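# Seat the sealant cartridge forward in the gun

## Task

The gun's plunger rod is already pulled back and the cartridge already rests inside it, with its nozzle passing through the front ring, but it is not home yet. Slide the cartridge all the way forward until it sits in the front ring's cup. The loaded gun must end up resting on the table itself, not leaning on or supported by any other object. Then declare that the job is finished.

## Robot and tools

Robot: two FANUC CRX six-joint arms, left_arm and right_arm, each carrying a Robotiq two-finger gripper that opens to 140 mm. The left_arm fingers are rigid. The right_arm fingers have a hinge and can fold: only a grip made with the outer quarter of each pad, near the tips, squeezes as asked. A grip deeper toward the palm may hold loosely, squeeze too hard or slip. A right_arm fingertip pushed tip-first into a surface folds easily, so contact can go unnoticed. Cameras: cam_high, cam_low, cam_left_wrist and cam_right_wrist, each 896x504.

Frames: the scene frame has its origin at table-top height, midway between the two nominal bases. +x points out over the table, +z points up, and left_arm is on the +y side. Image left and right do not match arm names. The calibrated arm roots are left_arm (+0.028, +0.330, +0.020) m and right_arm (+0.065, -0.448, +0.020) m, both turned only slightly about z. Table objects are given in the scene frame. Each hand's end_effector_position (metres) and end_effector_quat_wxyz are given in that arm's own base frame, and the printed values can be a few cm off. That position is the centre of the closed pads. The fingers extend along gripper +z and close along gripper y, and the tips reach roughly 33 mm past that point.

Row layout, used by every tool that moves the robot: one flat list of 20 numbers covering both arms, even if only one moves. The first 10 are left_arm: six joint angles, then gripper position, force_limit, speed and activate. The next 10 are right_arm in the same order. Joint order is waist, shoulder, elbow, forearm roll, wrist pitch, wrist roll. Joint values are absolute target angles in radians, not offsets. Ranges: waist ±3.491, shoulder ±3.140, elbow -1.187 to 4.328, forearm roll ±3.316, wrist pitch ±3.140, wrist roll ±3.927. A target more than about 0.010 rad beyond a range end is refused. The four gripper values are each between -1 and 1. position: +1 is fully open, about -0.8 is where the pads touch, and -1 closes until blocked. force_limit: at a slow close, -1 gives about 14 N, 0 about 40 N and +1 about 58 N; faster closes grip harder. speed: -1 is about 30 mm/s, 0 about 140 and +1 about 250. activate: leave at 0. Send 1 once only if fault shows 7 or 13, with nothing pressing on the outside of the fingers. To keep a gripper unchanged, resend its last position, force_limit and speed.

Tools:
- execute_actions(actions, cameras): actions is a list of actions. Each action is up to 15 rows, one row per 1/30 s step, and a short action repeats its last row. An empty list returns the full state with images.
- move(target, speed, blend, stop_force, zero, blocking, cameras): target is one row or a list of up to 15 rows of absolute joint goals. All joints move together, so grippers trace curves, and nothing is steered around obstacles. speed is the top speed in rad/s of the joint with farthest to go, from 0.004 to 3.92 (default 0.5); give one value or one per target. blend is in rad and rounds corners in a list (0 stops at each target). stop_force is in N, from 12 to 80, shared by both arms. An arm's path ends when the estimated push against its motion exceeds this value over its zero. Pair it with a low speed, and drop it when backing away from a contact. zero (default true) resets the reference just before the move. blocking=false returns early and cannot be combined with stop_force.
- wait(seconds 0-3600), stop(): stop brakes a running move.
- zoom_image(camera, region [x0,y0,x1,y1] pixels, at most 504x504): zooms the newest image from that camera.
- read_manual(section "licences").
- finished_scene(scene = this scene's number): ends the scene. Use it to say you are done.

Results: Joint positions, Joint velocities (possibly "within noise") and Joint targets are listed per arm in joint order, in rad and rad/s. Tool commands shows the gripper commands in force. position_measured is in counts: 3 is open, about 75 is 100 mm, 139 is 60 mm, 200 is 20 mm and 230 is pads touching. object_status: 0 moving, 1 blocked while opening, 2 blocked while closing (a grip), 3 reached the target or pads met. fault: 0 normal; 7 or 13 need activate. Flange force is along the gripper's x y z axes, includes held weight and some error, and can read "no reading". The move line reports done, off_target, moving, held or fault, with limits=held when steps were withheld. Other lines: "joint sent to its limit", and "joint command not followed" when the clearance check between arms held or changed a step. MOTOR HOT and OVER-TEMPERATURE FAULT mark motor overheating, which brakes that arm for a while.

Suggested order: look with the cameras, open a gripper and approach the cartridge's rear, grip or press it, then slide it forward slowly with stop_force until it seats. Release, back away without stop_force, check the images, and call finished_scene.

Avoid: arms are stiff, and aiming even slightly past a firm contact can cause a fault stop. A force of 150 N on an arm, or joint torque at its limit, stops that arm for 10 s. Torque limits are 144 N m for waist, shoulder and elbow, 29.7 for forearm roll, 27.3 for wrist pitch and 30.4 for wrist roll. Avoid hits or pinches between the arms, and do not close a gripper on the other arm. Do not drop or slam parts, hit fixed or heavy objects, twist stiff things hard, or hold heavy parts off-centre. Anything falling off the table, or left off it, means failure. Objects may occasionally be nudged by outside pushes. Holding loads or pressing against unreachable poses heats the motors.

Each tool is called after "Emit:" as a command line: name --argument value for each argument, lists and objects as JSON in quotes; but a table of rows of numbers goes row by row, as --pt "numbers of a row", without its own name.

## Session

Emit:
execute_actions --actions '[]'

Scene clock: 0.00 s.
left_arm: end_effector_position=(+0.4922, +0.4745, +0.1700) position_measured=3 object_status=3 fault=0 end_effector_quat_wxyz=(-0.162, +0.652, +0.123, +0.730) | right_arm: end_effector_position=(+0.5279, +0.5164, +0.2712) position_measured=3 object_status=3 fault=0 end_effector_quat_wxyz=(-0.064, +0.749, -0.659, -0.030)
Joint positions: left_arm=[0.779 0.543 -0.802 2.769 -1.481 -1.52] | right_arm=[0.927 0.732 1.065 -0.051 -1.77 -0.813]
Joint velocities: within noise
Flange force (N): no reading
Joint targets: left_arm=[0.779 0.543 -0.802 2.769 -1.481 -1.520] | right_arm=[0.927 0.732 1.065 -0.051 -1.770 -0.813]
Tool commands: left_gripper/position=+1.0 left_gripper/force_limit=+1.0 left_gripper/speed=+1.0 left_gripper/activate=+0.0 right_gripper/position=+1.0 right_gripper/force_limit=+1.0 right_gripper/speed=+1.0 right_gripper/activate=+0.0

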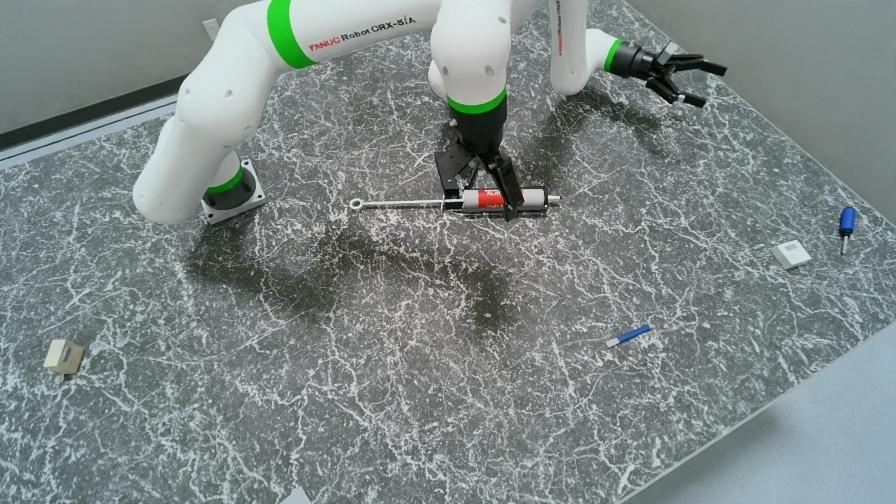

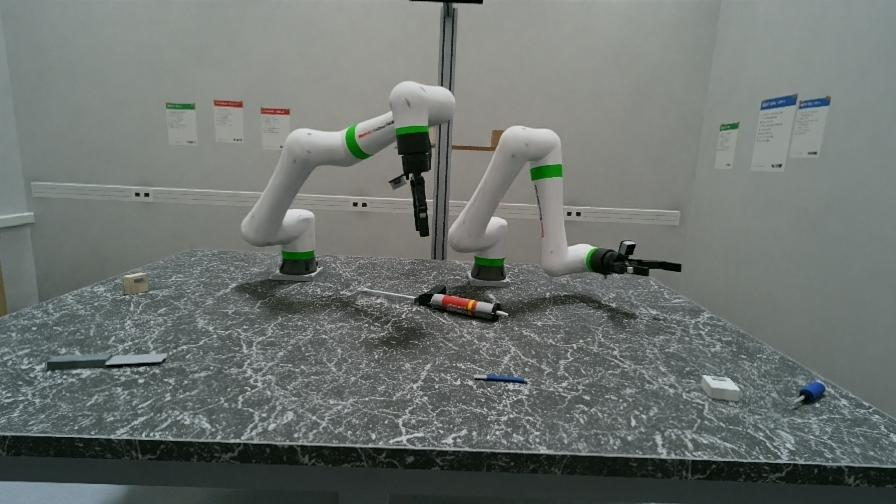

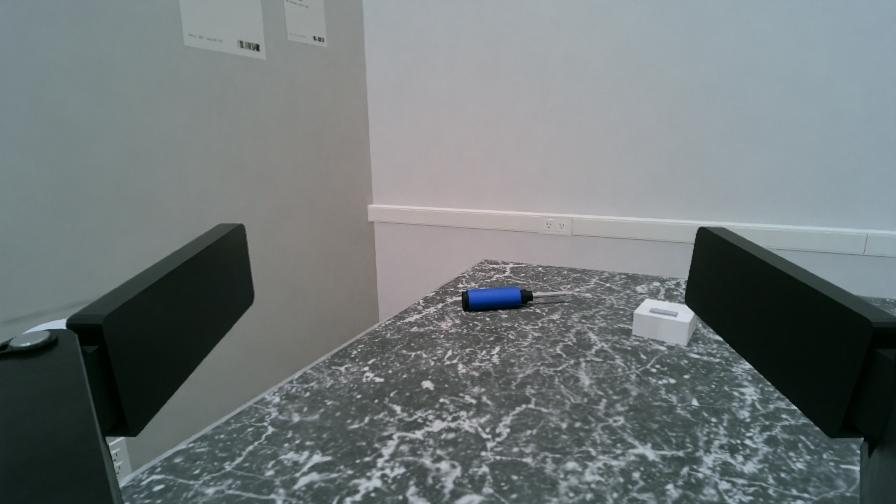

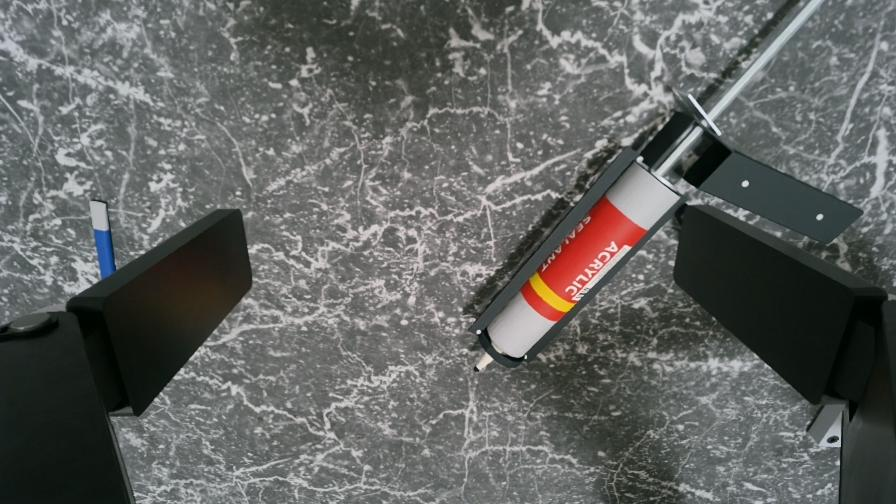

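Emit:
zoom_image --camera "cam_right_wrist" --region '[440, 60, 880, 400]'

Emit:
zoom_image --camera "cam_low" --region '[340, 250, 540, 350]'

Emit:
zoom_image --camera "cam_high" --region '[330, 130, 590, 260]'

Scaled by 1.145 from the camera's image (finer frame: 1280x720).

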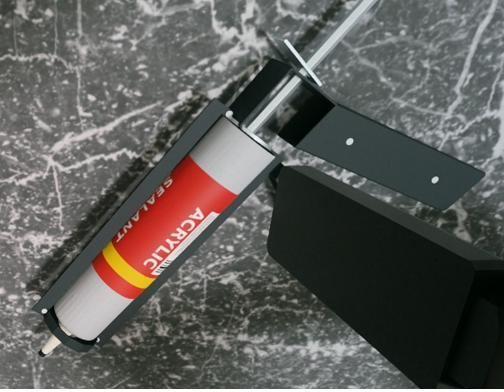

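Scaled by 2.520 from the camera's image (finer frame: 1280x720).

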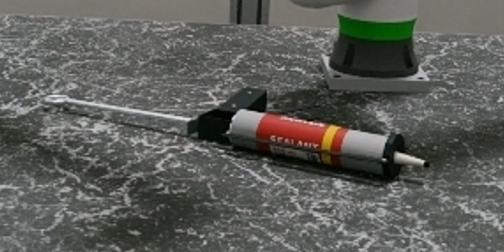

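Scaled by 1.938 from the camera's image (finer frame: 1280x720).

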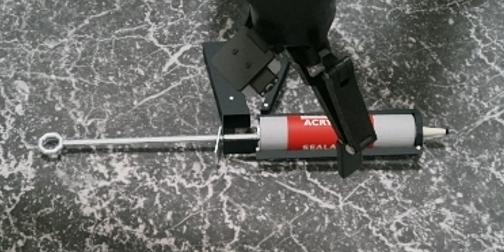

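Emit:
move --target '[0.779, 0.543, -0.802, 2.769, -1.481, -1.52, 1, 1, 1, 0, 1.179, 0.661, 0.610, 0, -1.519, -1.63, 1, 1, 1, 0]' --speed 0.8 --cameras '["cam_high", "cam_low", "cam_right_wrist"]'

Scene clock: 126.27 s.
left_arm: end_effector_position=(+0.4923, +0.4745, +0.1704) position_measured=3 object_status=3 fault=0 end_effector_quat_wxyz=(-0.162, +0.652, +0.123, +0.731) | right_arm: end_effector_position=(+0.3804, +0.5801, +0.1303) position_measured=3 object_status=3 fault=0 end_effector_quat_wxyz=(+0.000, -0.531, +0.847, +0.000)
Joint positions: left_arm=[0.779 0.543 -0.802 2.769 -1.481 -1.52] | right_arm=[1.179 0.661 0.61 0 -1.519 -1.63]
Flange force (N): left_arm=[-7.9 -3.1 3.7] | right_arm=[2.1 2.5 -5.7]
Joint targets: left_arm=[0.779 0.543 -0.802 2.769 -1.481 -1.520] | right_arm=[1.179 0.661 0.610 0.000 -1.519 -1.630]
move: done

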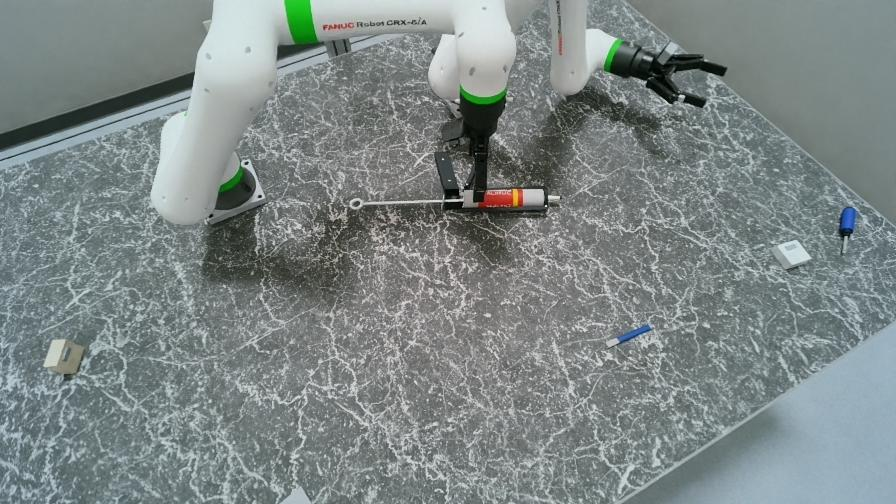

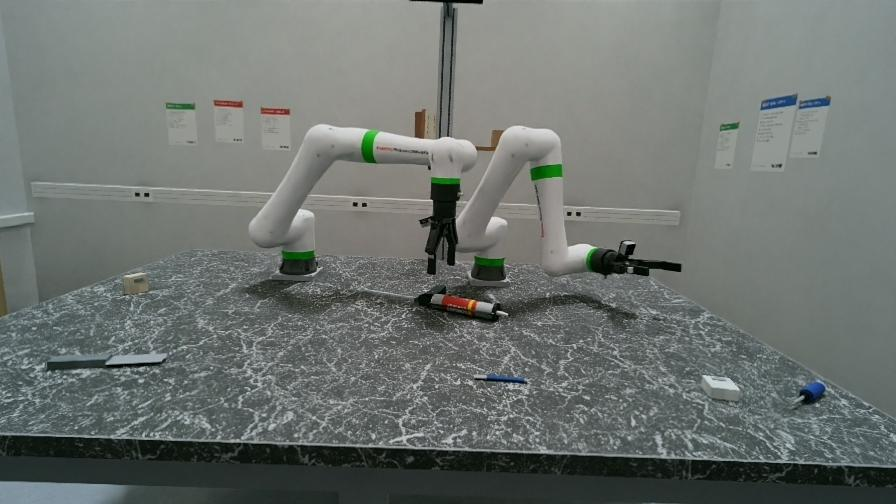

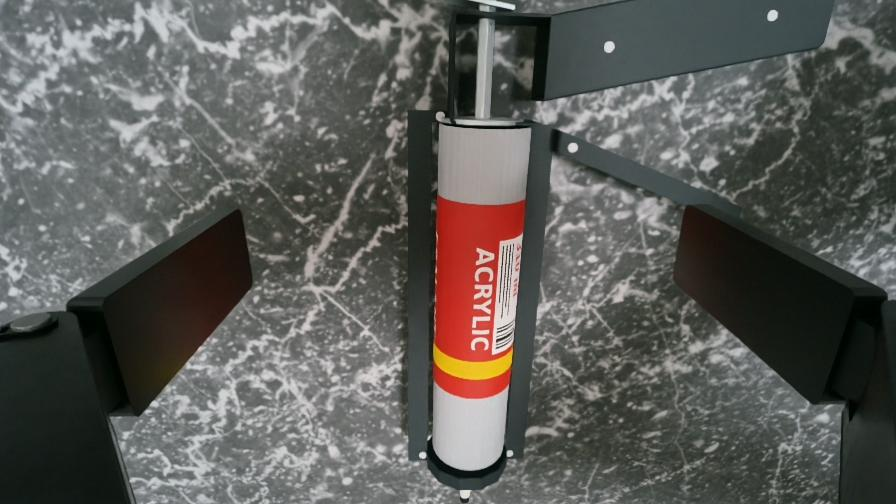

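Emit:
zoom_image --camera "cam_right_wrist" --region '[380, 0, 620, 200]'

Emit:
zoom_image --camera "cam_right_wrist" --region '[380, 360, 560, 504]'

Emit:
zoom_image --camera "cam_low" --region '[350, 260, 530, 340]'

Scaled by 2.100 from the camera's image (finer frame: 1280x720).

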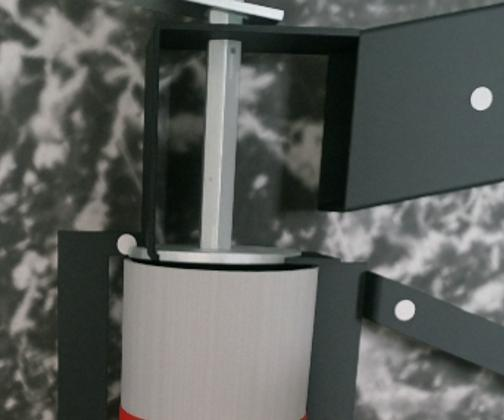

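Scaled by 2.800 from the camera's image (finer frame: 1280x720).

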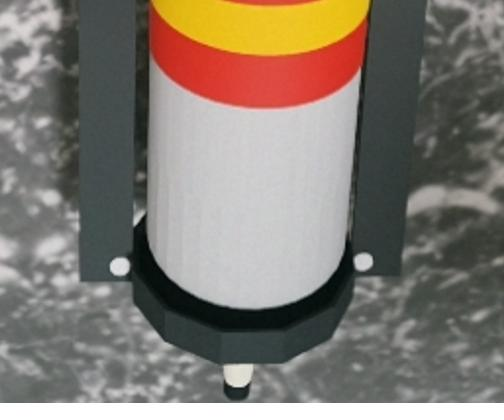

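Scaled by 2.800 from the camera's image (finer frame: 1280x720).

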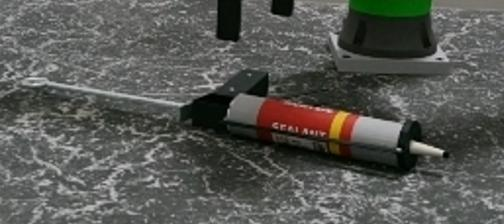

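Emit:
zoom_image --camera "cam_low" --region '[410, 280, 520, 330]'

Emit:
zoom_image --camera "cam_high" --region '[430, 145, 570, 225]'

Emit:
zoom_image --camera "cam_right_wrist" --region '[380, 90, 740, 300]'

Scaled by 4.582 from the camera's image (finer frame: 1280x720).

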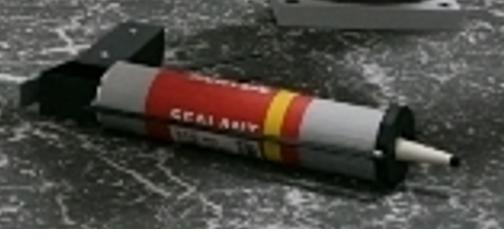

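Scaled by 3.600 from the camera's image (finer frame: 1280x720).

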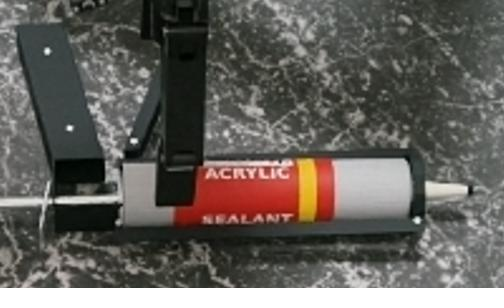

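Scaled by 1.400 from the camera's image (finer frame: 1280x720).

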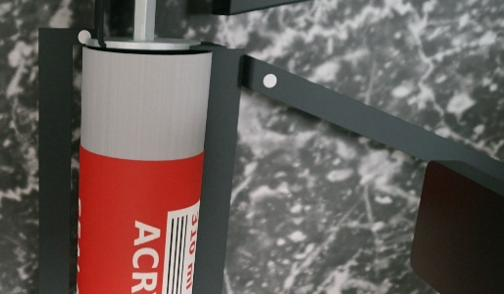

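Emit:
move --pt "0.4 0.0 0.0 0 -1.45 -0.5 0.15 0 0 0 1.2196 -0.0897 -0.5078 0 -0.6291 -1.571 1 1 1 0" --pt "-0.013 0.047 -0.159 0 -1.365 -0.502 0.15 0 0 0 1.2196 -0.0897 -0.5078 0 -0.6291 -1.571 1 1 1 0" --speed 1.0 --blend '[0.2, 0]' --cameras '["cam_high", "cam_left_wrist", "cam_right_wrist"]'

Scene clock: 249.40 s.
left_arm: end_effector_position=(+0.4384, -0.1357, +0.1501) position_measured=110 object_status=3 fault=0 end_effector_quat_wxyz=(+0.000, -0.504, +0.864, +0.000) | right_arm: end_effector_position=(+0.3059, +0.4571, +0.1100) position_measured=3 object_status=3 fault=0 end_effector_quat_wxyz=(+0.212, -0.553, +0.792, +0.148)
Joint positions: left_arm=[-0.013 0.047 -0.159 0 -1.365 -0.502] | right_arm=[1.22 -0.09 -0.508 0 -0.629 -1.571]
Flange force (N): left_arm=[-4.3 -5.9 -1.2] | right_arm=[-3.5 3.0 -4.8]
Joint targets: left_arm=[-0.013 0.047 -0.159 0.000 -1.365 -0.502] | right_arm=[1.220 -0.090 -0.508 0.000 -0.629 -1.571]
move: done

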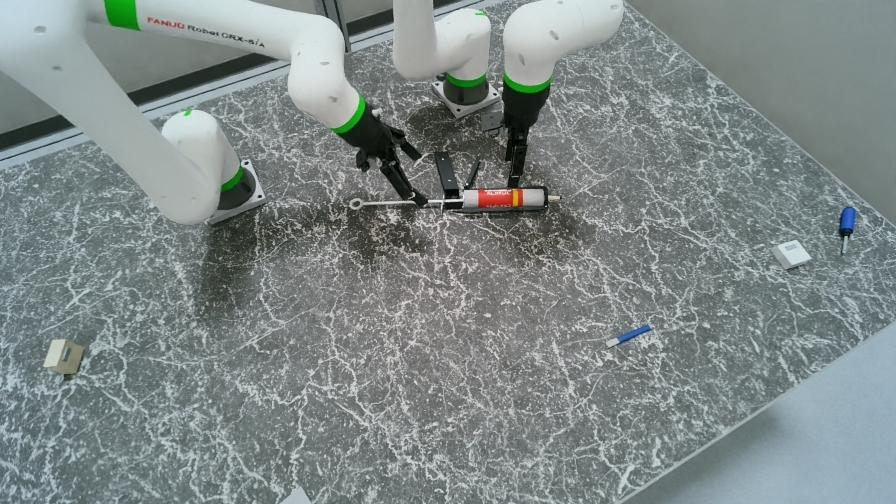

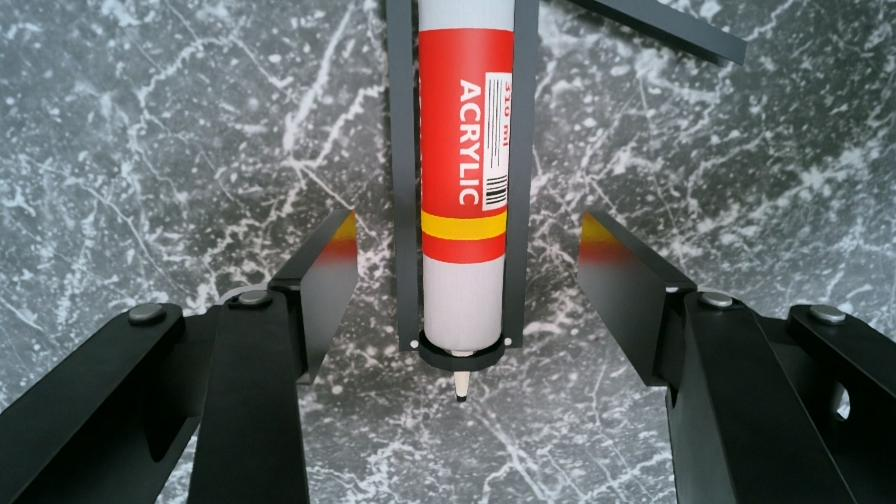

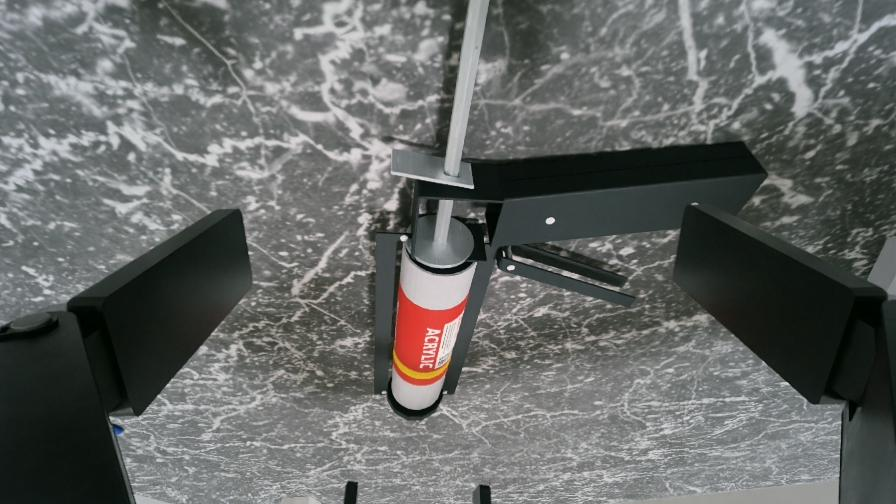

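Emit:
zoom_image --camera "cam_right_wrist" --region '[350, 140, 650, 430]'

Emit:
zoom_image --camera "cam_left_wrist" --region '[360, 240, 570, 420]'

Scaled by 1.680 from the camera's image (finer frame: 1280x720).

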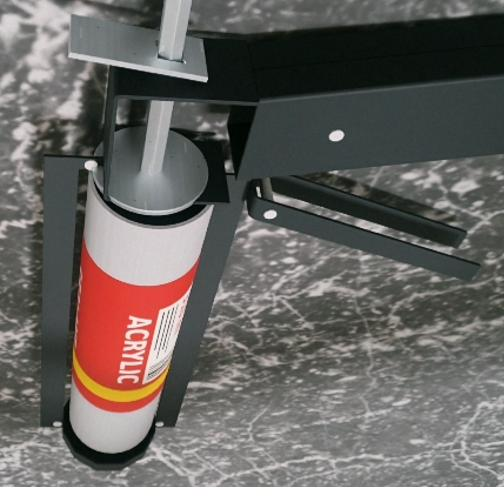

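Scaled by 2.400 from the camera's image (finer frame: 1280x720).

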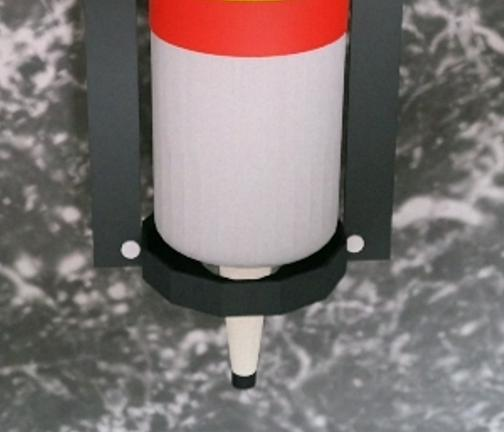

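Emit:
move --target '[-0.0089, 0.1127, -0.3216, 0, -1.1366, -0.506, 0.15, 0, 0, 0, 1.2196, -0.0897, -0.5078, 0, -0.6291, -1.571, 1, 1, 1, 0]' --speed 0.25 --cameras '["cam_low", "cam_left_wrist", "cam_right_wrist"]'

Emit:
zoom_image --camera "cam_low" --region '[400, 230, 540, 330]'

Emit:
zoom_image --camera "cam_right_wrist" --region '[340, 220, 540, 430]'

Scene clock: 276.53 s.
left_arm: end_effector_position=(+0.4350, -0.1339, +0.0550) position_measured=110 object_status=3 fault=0 end_effector_quat_wxyz=(+0.000, -0.504, +0.864, +0.000) | right_arm: end_effector_position=(+0.3059, +0.4571, +0.1100) position_measured=3 object_status=3 fault=0 end_effector_quat_wxyz=(+0.212, -0.553, +0.792, +0.148)
Joint positions: left_arm=[-0.009 0.113 -0.322 0 -1.137 -0.506] | right_arm=[1.22 -0.09 -0.508 0 -0.629 -1.571]
Flange force (N): left_arm=[-3.7 -8.6 -0.2] | right_arm=[-3.2 3.0 -4.8]
Joint targets: left_arm=[-0.009 0.113 -0.322 0.000 -1.137 -0.506] | right_arm=[1.220 -0.090 -0.508 0.000 -0.629 -1.571]
move: done

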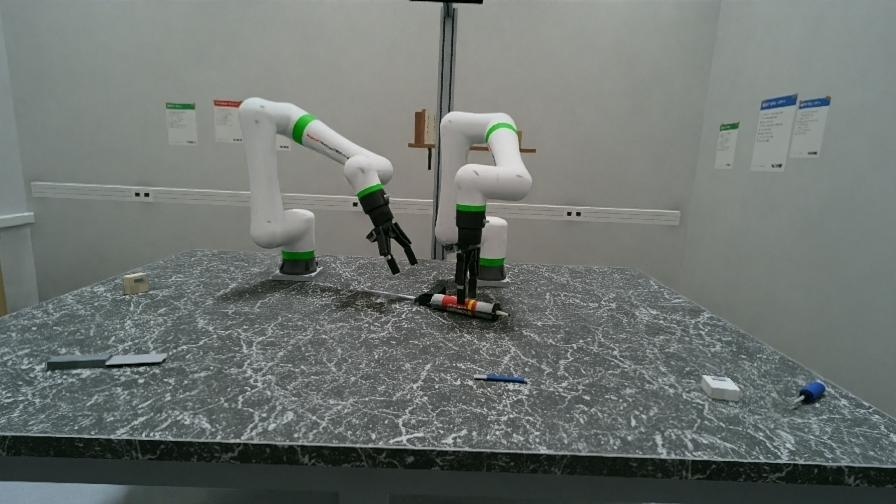

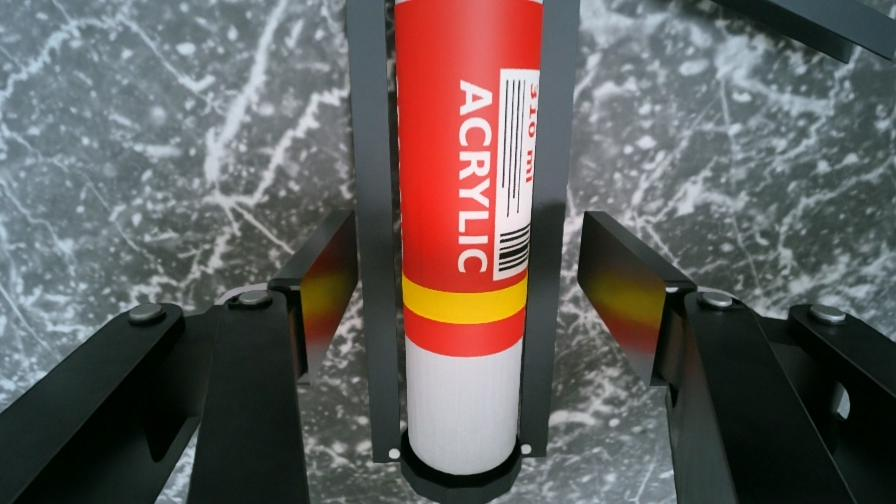

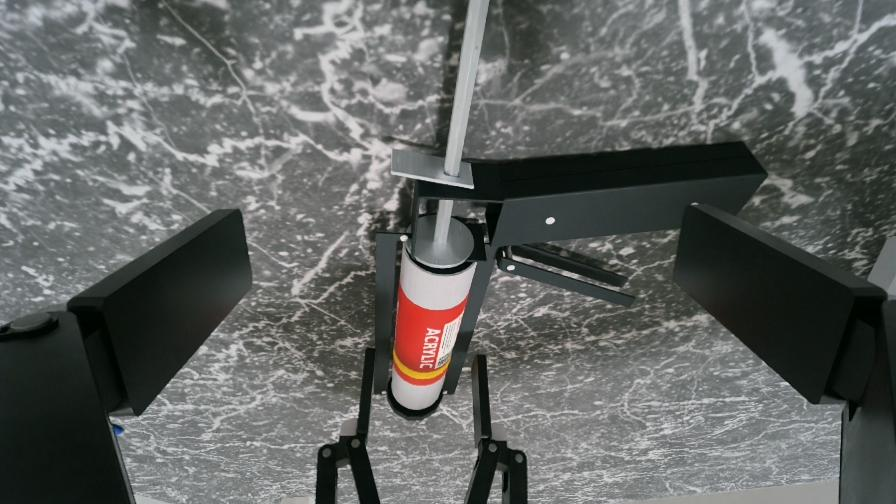

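Scaled by 3.600 from the camera's image (finer frame: 1280x720).

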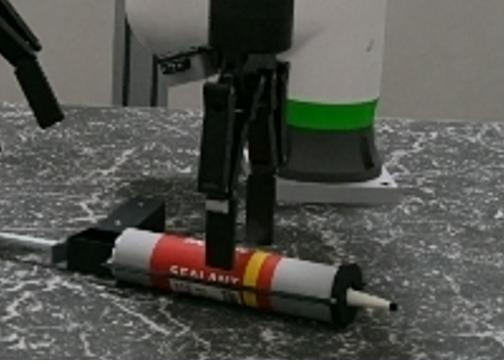

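Scaled by 2.400 from the camera's image (finer frame: 1280x720).

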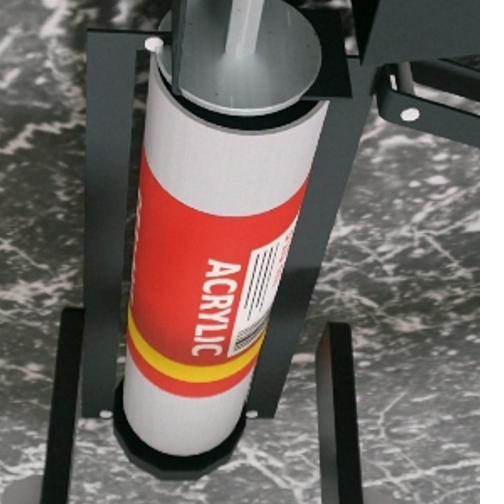

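Emit:
zoom_image --camera "cam_left_wrist" --region '[340, 100, 590, 300]'

Emit:
zoom_image --camera "cam_left_wrist" --region '[340, 320, 590, 504]'

Scaled by 2.016 from the camera's image (finer frame: 1280x720).

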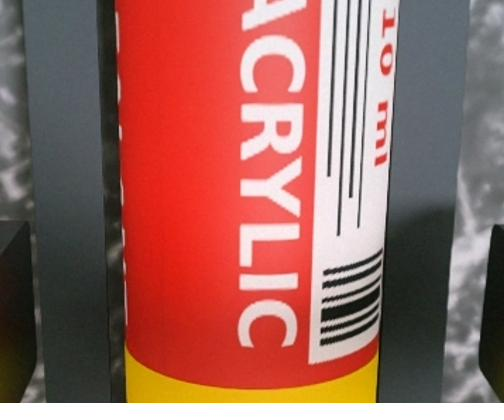

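Scaled by 2.016 from the camera's image (finer frame: 1280x720).

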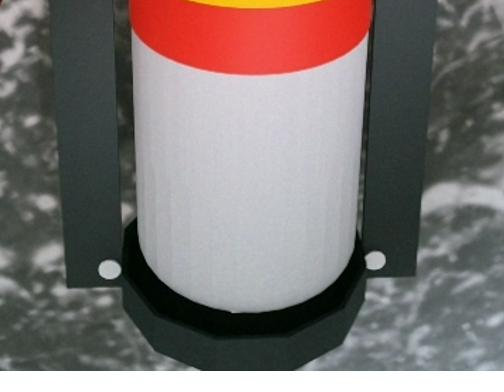

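Emit:
move --target '[-0.0089, 0.1127, -0.3216, 0, -1.1366, -0.506, -0.079, -1, -0.5, 0, 1.2196, -0.0897, -0.5078, 0, -0.6291, -1.571, 1, 1, 1, 0]' --speed 0.25

Emit:
move --target '[-0.0089, 0.1416, -0.3537, 0, -1.0755, -0.506, -0.079, -1, -0.5, 0, 1.2196, -0.0897, -0.5078, 0, -0.6291, -1.571, 1, 1, 1, 0]' --speed 0.03 --stop_force 12 --cameras '["cam_low", "cam_left_wrist", "cam_right_wrist"]'

Emit:
zoom_image --camera "cam_left_wrist" --region '[300, 100, 640, 300]'

Emit:
zoom_image --camera "cam_right_wrist" --region '[340, 300, 520, 430]'

Scene clock: 321.63 s.
left_arm: end_effector_position=(+0.4350, -0.1339, +0.0549) position_measured=139 object_status=0 fault=0 end_effector_quat_wxyz=(+0.000, -0.504, +0.864, +0.000) | right_arm: end_effector_position=(+0.3059, +0.4571, +0.1100) position_measured=3 object_status=3 fault=0 end_effector_quat_wxyz=(+0.212, -0.553, +0.792, +0.148)
Joint positions: left_arm=[-0.009 0.113 -0.322 0 -1.137 -0.506] | right_arm=[1.22 -0.09 -0.508 0 -0.629 -1.571]
Flange force (N): left_arm=[-2.8 -7.8 -0.6] | right_arm=[-3.1 3.3 -5.1]
Joint targets: left_arm=[-0.009 0.113 -0.322 0.000 -1.137 -0.506] | right_arm=[1.220 -0.090 -0.508 0.000 -0.629 -1.571]
move: done

Scene clock: 323.53 s.
left_arm: end_effector_position=(+0.4353, -0.1340, +0.0387) position_measured=139 object_status=3 fault=0 end_effector_quat_wxyz=(+0.000, -0.504, +0.864, +0.000) | right_arm: end_effector_position=(+0.3059, +0.4571, +0.1100) position_measured=3 object_status=3 fault=0 end_effector_quat_wxyz=(+0.212, -0.553, +0.792, +0.148)
Joint positions: left_arm=[-0.009 0.131 -0.342 0 -1.097 -0.506] | right_arm=[1.22 -0.09 -0.508 0 -0.629 -1.571]
Flange force (N): left_arm=[-5.0 -4.4 -32.8] | right_arm=[-3.1 3.0 -5.0]
Joint targets: left_arm=[-0.009 0.131 -0.342 0.000 -1.097 -0.506] | right_arm=[1.220 -0.090 -0.508 0.000 -0.629 -1.571]
move: contact (left_arm); left_arm: the wrist pitch is farthest, 0.021 rad from its target

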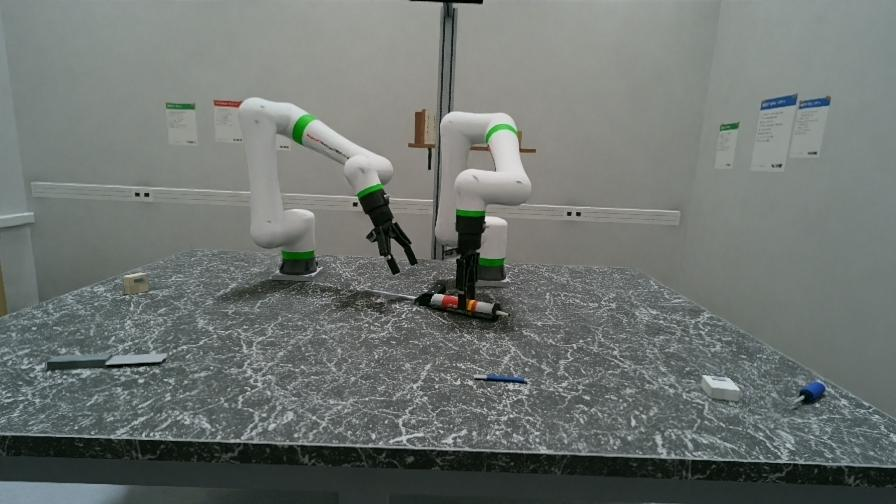

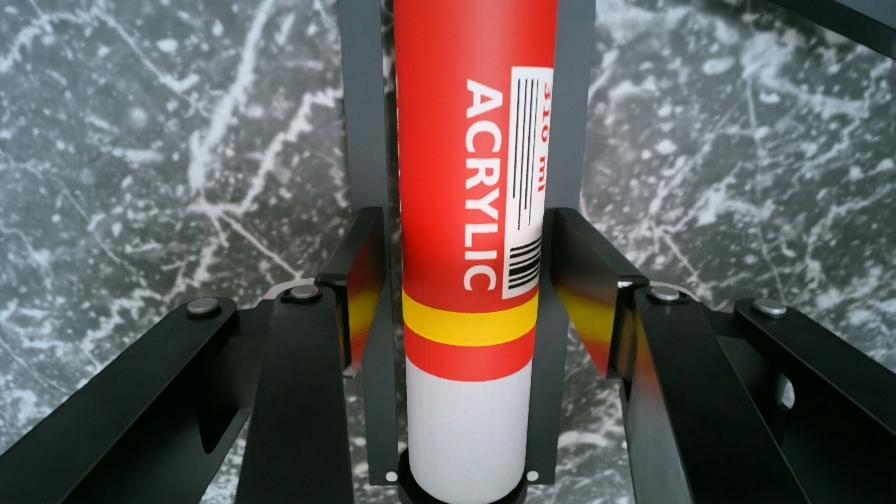

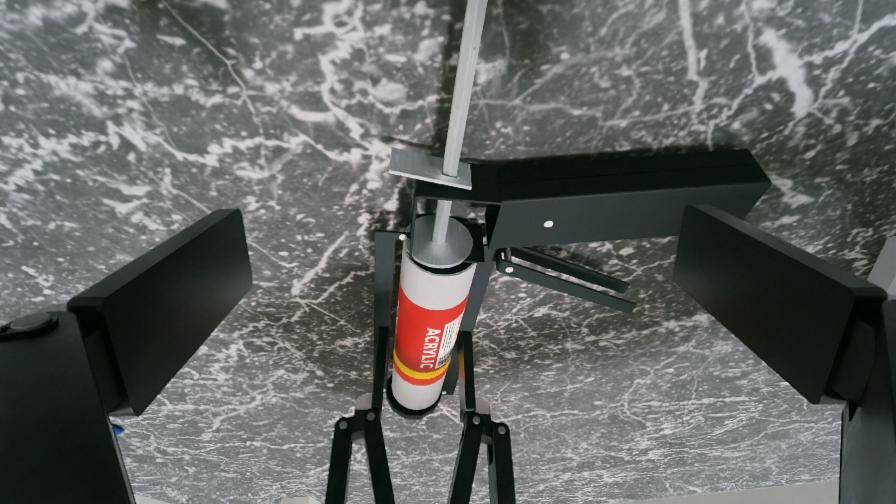

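Scaled by 1.482 from the camera's image (finer frame: 1280x720).

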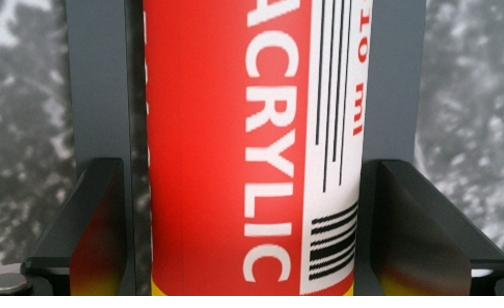

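Scaled by 2.800 from the camera's image (finer frame: 1280x720).

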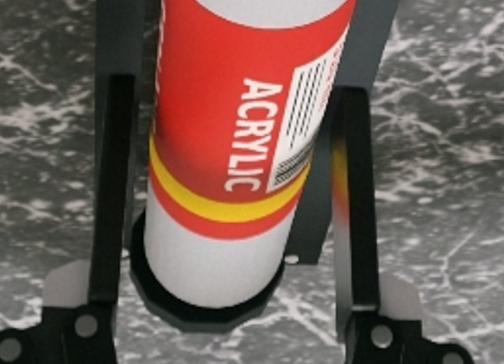

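Emit:
move --target '[-0.0089, 0.1249, -0.3362, 0, -1.1098, -0.506, -0.079, -1, -0.5, 0, 1.2196, -0.0897, -0.5078, 0, -0.6291, -1.571, 1, 1, 1, 0]' --speed 0.05 --cameras '["cam_left_wrist", "cam_right_wrist"]'

Emit:
zoom_image --camera "cam_right_wrist" --region '[360, 200, 500, 430]'

Scene clock: 350.33 s.
left_arm: end_effector_position=(+0.4349, -0.1338, +0.0439) position_measured=139 object_status=3 fault=0 end_effector_quat_wxyz=(+0.000, -0.504, +0.864, +0.000) | right_arm: end_effector_position=(+0.3059, +0.4571, +0.1100) position_measured=3 object_status=3 fault=0 end_effector_quat_wxyz=(+0.212, -0.553, +0.792, +0.148)
Joint positions: left_arm=[-0.009 0.125 -0.336 0 -1.11 -0.506] | right_arm=[1.22 -0.09 -0.508 0 -0.629 -1.571]
Flange force (N): left_arm=[-3.1 -8.9 -0.3] | right_arm=[-3.0 3.0 -4.8]
Joint targets: left_arm=[-0.009 0.125 -0.336 0.000 -1.110 -0.506] | right_arm=[1.220 -0.090 -0.508 0.000 -0.629 -1.571]
move: done

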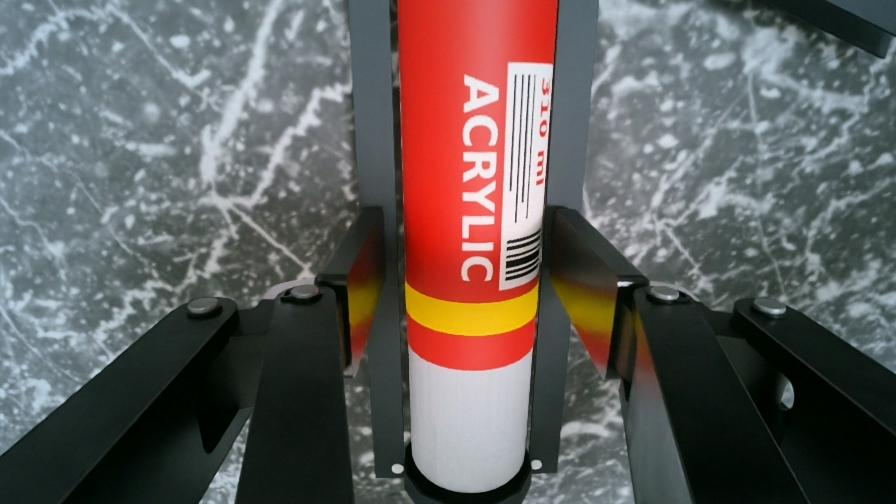

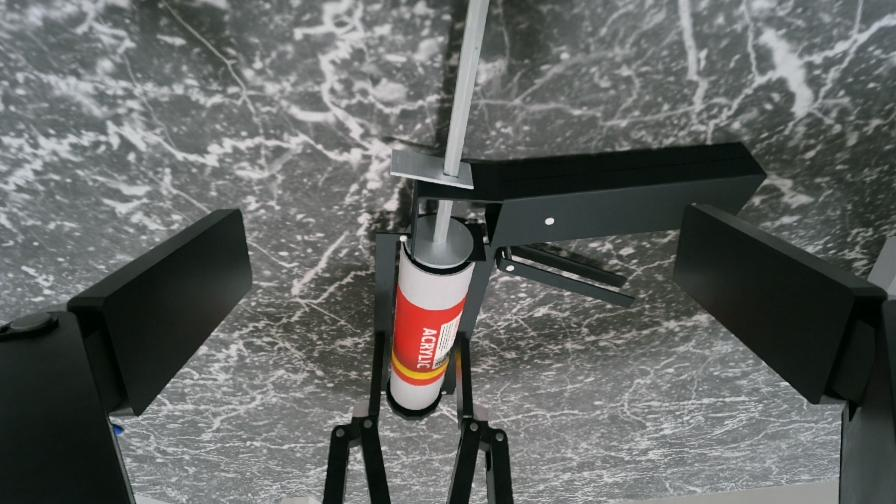

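Scaled by 2.191 from the camera's image (finer frame: 1280x720).

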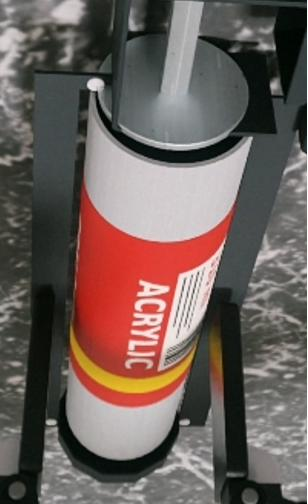

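Emit:
move --pt "-0.0067 0.1214 -0.3427 0 -1.1067 -0.5083 -0.079 -1 -1 0 1.2196 -0.0897 -0.5078 0 -0.6291 -1.571 1 1 1 0" --pt "-0.0067 0.1214 -0.3427 0 -1.1067 -0.5083 -1 -1 -1 0 1.2196 -0.0897 -0.5078 0 -0.6291 -1.571 1 1 1 0" --speed 0.1 --cameras '["cam_left_wrist", "cam_right_wrist", "cam_low"]'

Emit:
zoom_image --camera "cam_right_wrist" --region '[360, 200, 500, 430]'

Emit:
zoom_image --camera "cam_left_wrist" --region '[360, 380, 570, 504]'

Scene clock: 361.83 s.
left_arm: end_effector_position=(+0.4333, -0.1329, +0.0430) position_measured=159 object_status=0 fault=0 end_effector_quat_wxyz=(+0.000, -0.504, +0.864, +0.000) | right_arm: end_effector_position=(+0.3059, +0.4571, +0.1100) position_measured=3 object_status=3 fault=0 end_effector_quat_wxyz=(+0.212, -0.553, +0.792, +0.148)
Joint positions: left_arm=[-0.007 0.121 -0.343 0 -1.107 -0.508] | right_arm=[1.22 -0.09 -0.508 0 -0.629 -1.571]
Flange force (N): left_arm=[-3.6 -9.1 -5.6] | right_arm=[-3.7 2.6 -4.6]
Joint targets: left_arm=[-0.007 0.121 -0.343 0.000 -1.107 -0.508] | right_arm=[1.220 -0.090 -0.508 0.000 -0.629 -1.571]
move: done
Images, in order (width x height): cam_low 896x504, cam_left_wrist 896x504, cam_right_wrist 896x504.

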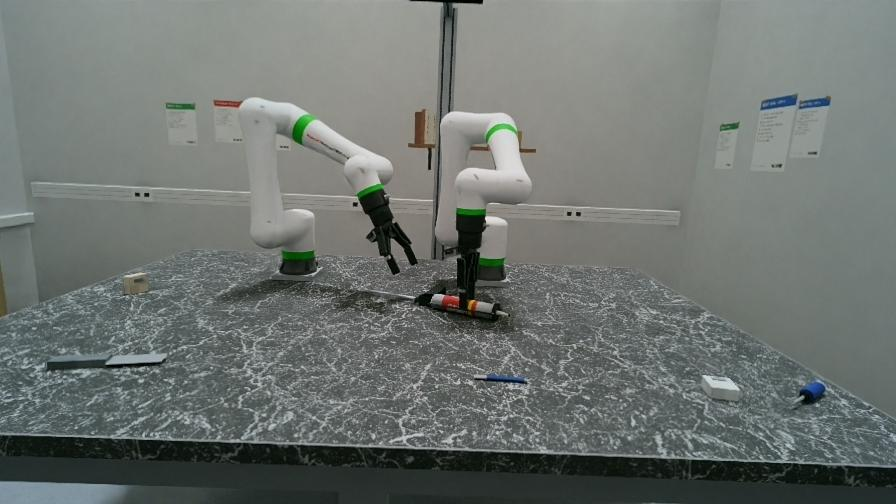

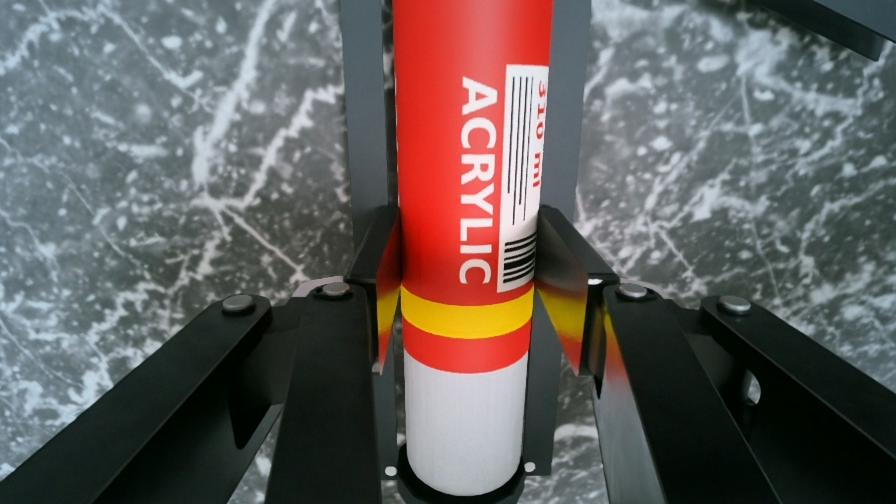

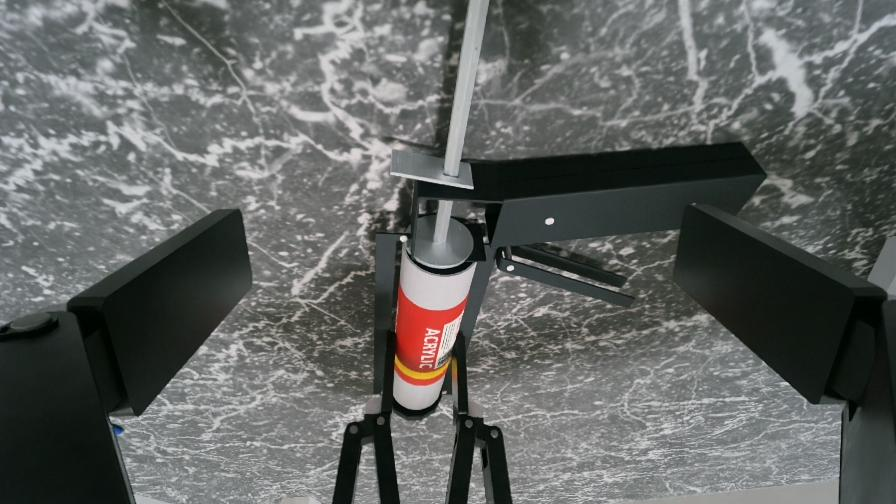

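Scaled by 2.191 from the camera's image (finer frame: 1280x720).

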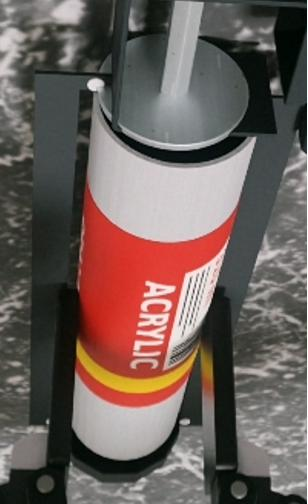

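Scaled by 2.400 from the camera's image (finer frame: 1280x720).

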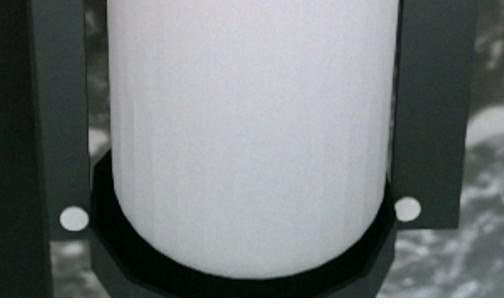

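Emit:
move --target '[0.0132, 0.1269, -0.3363, 0, -1.1075, -0.5282, -1, -1, -1, 0, 1.2196, -0.0897, -0.5078, 0, -0.6291, -1.571, 1, 1, 1, 0]' --speed 0.02 --stop_force 15 --cameras '["cam_left_wrist", "cam_right_wrist"]'

Emit:
zoom_image --camera "cam_right_wrist" --region '[360, 200, 500, 430]'

Emit:
zoom_image --camera "cam_left_wrist" --region '[360, 380, 570, 504]'

Scene clock: 381.23 s.
left_arm: end_effector_position=(+0.4383, -0.1242, +0.0430) position_measured=159 object_status=2 fault=0 end_effector_quat_wxyz=(+0.000, -0.504, +0.864, +0.000) | right_arm: end_effector_position=(+0.3059, +0.4571, +0.1100) position_measured=3 object_status=3 fault=0 end_effector_quat_wxyz=(+0.212, -0.553, +0.792, +0.148)
Joint positions: left_arm=[0.013 0.127 -0.336 0 -1.108 -0.528] | right_arm=[1.22 -0.09 -0.508 0 -0.629 -1.571]
Flange force (N): left_arm=[-0.6 -7.6 -2.7] | right_arm=[-3.5 2.3 -4.7]
Joint targets: left_arm=[0.013 0.127 -0.336 0.000 -1.108 -0.528] | right_arm=[1.220 -0.090 -0.508 0.000 -0.629 -1.571]
move: done

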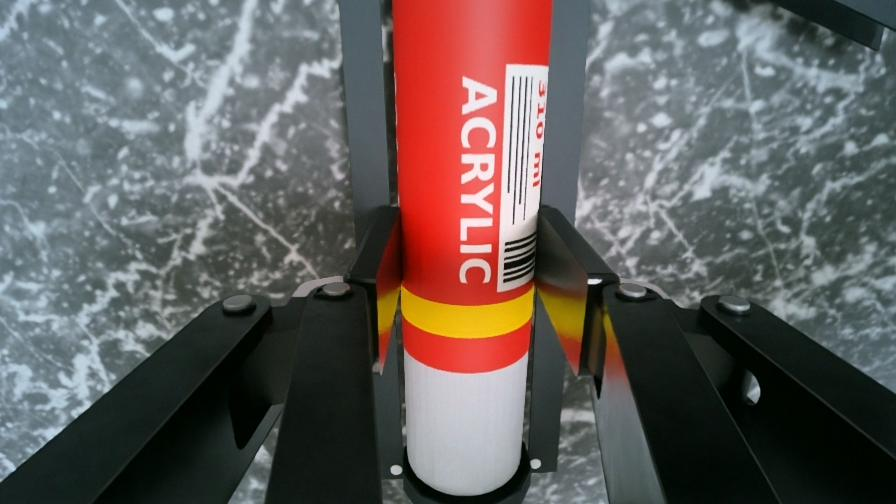

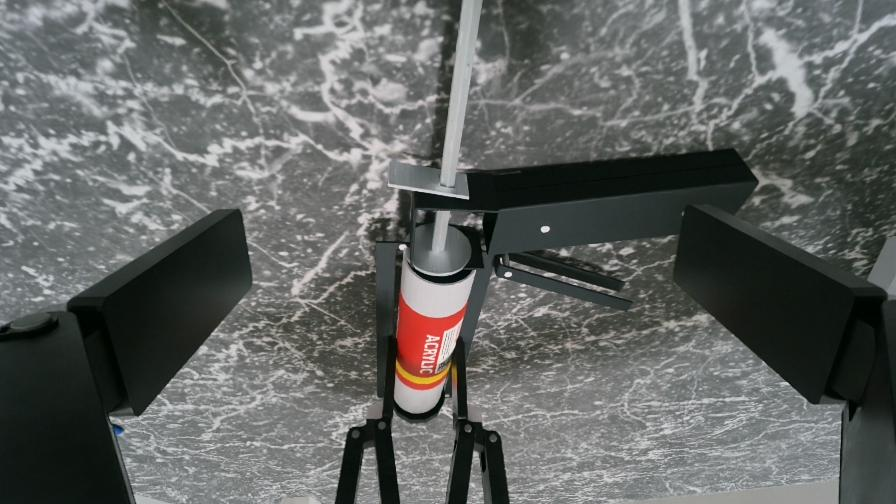

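Scaled by 2.191 from the camera's image (finer frame: 1280x720).

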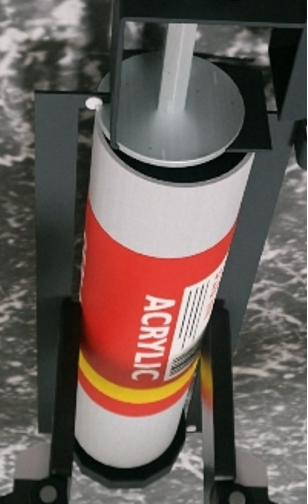

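Scaled by 2.400 from the camera's image (finer frame: 1280x720).

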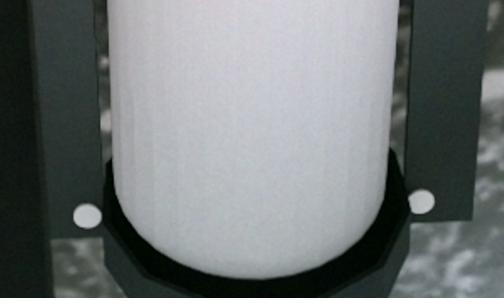

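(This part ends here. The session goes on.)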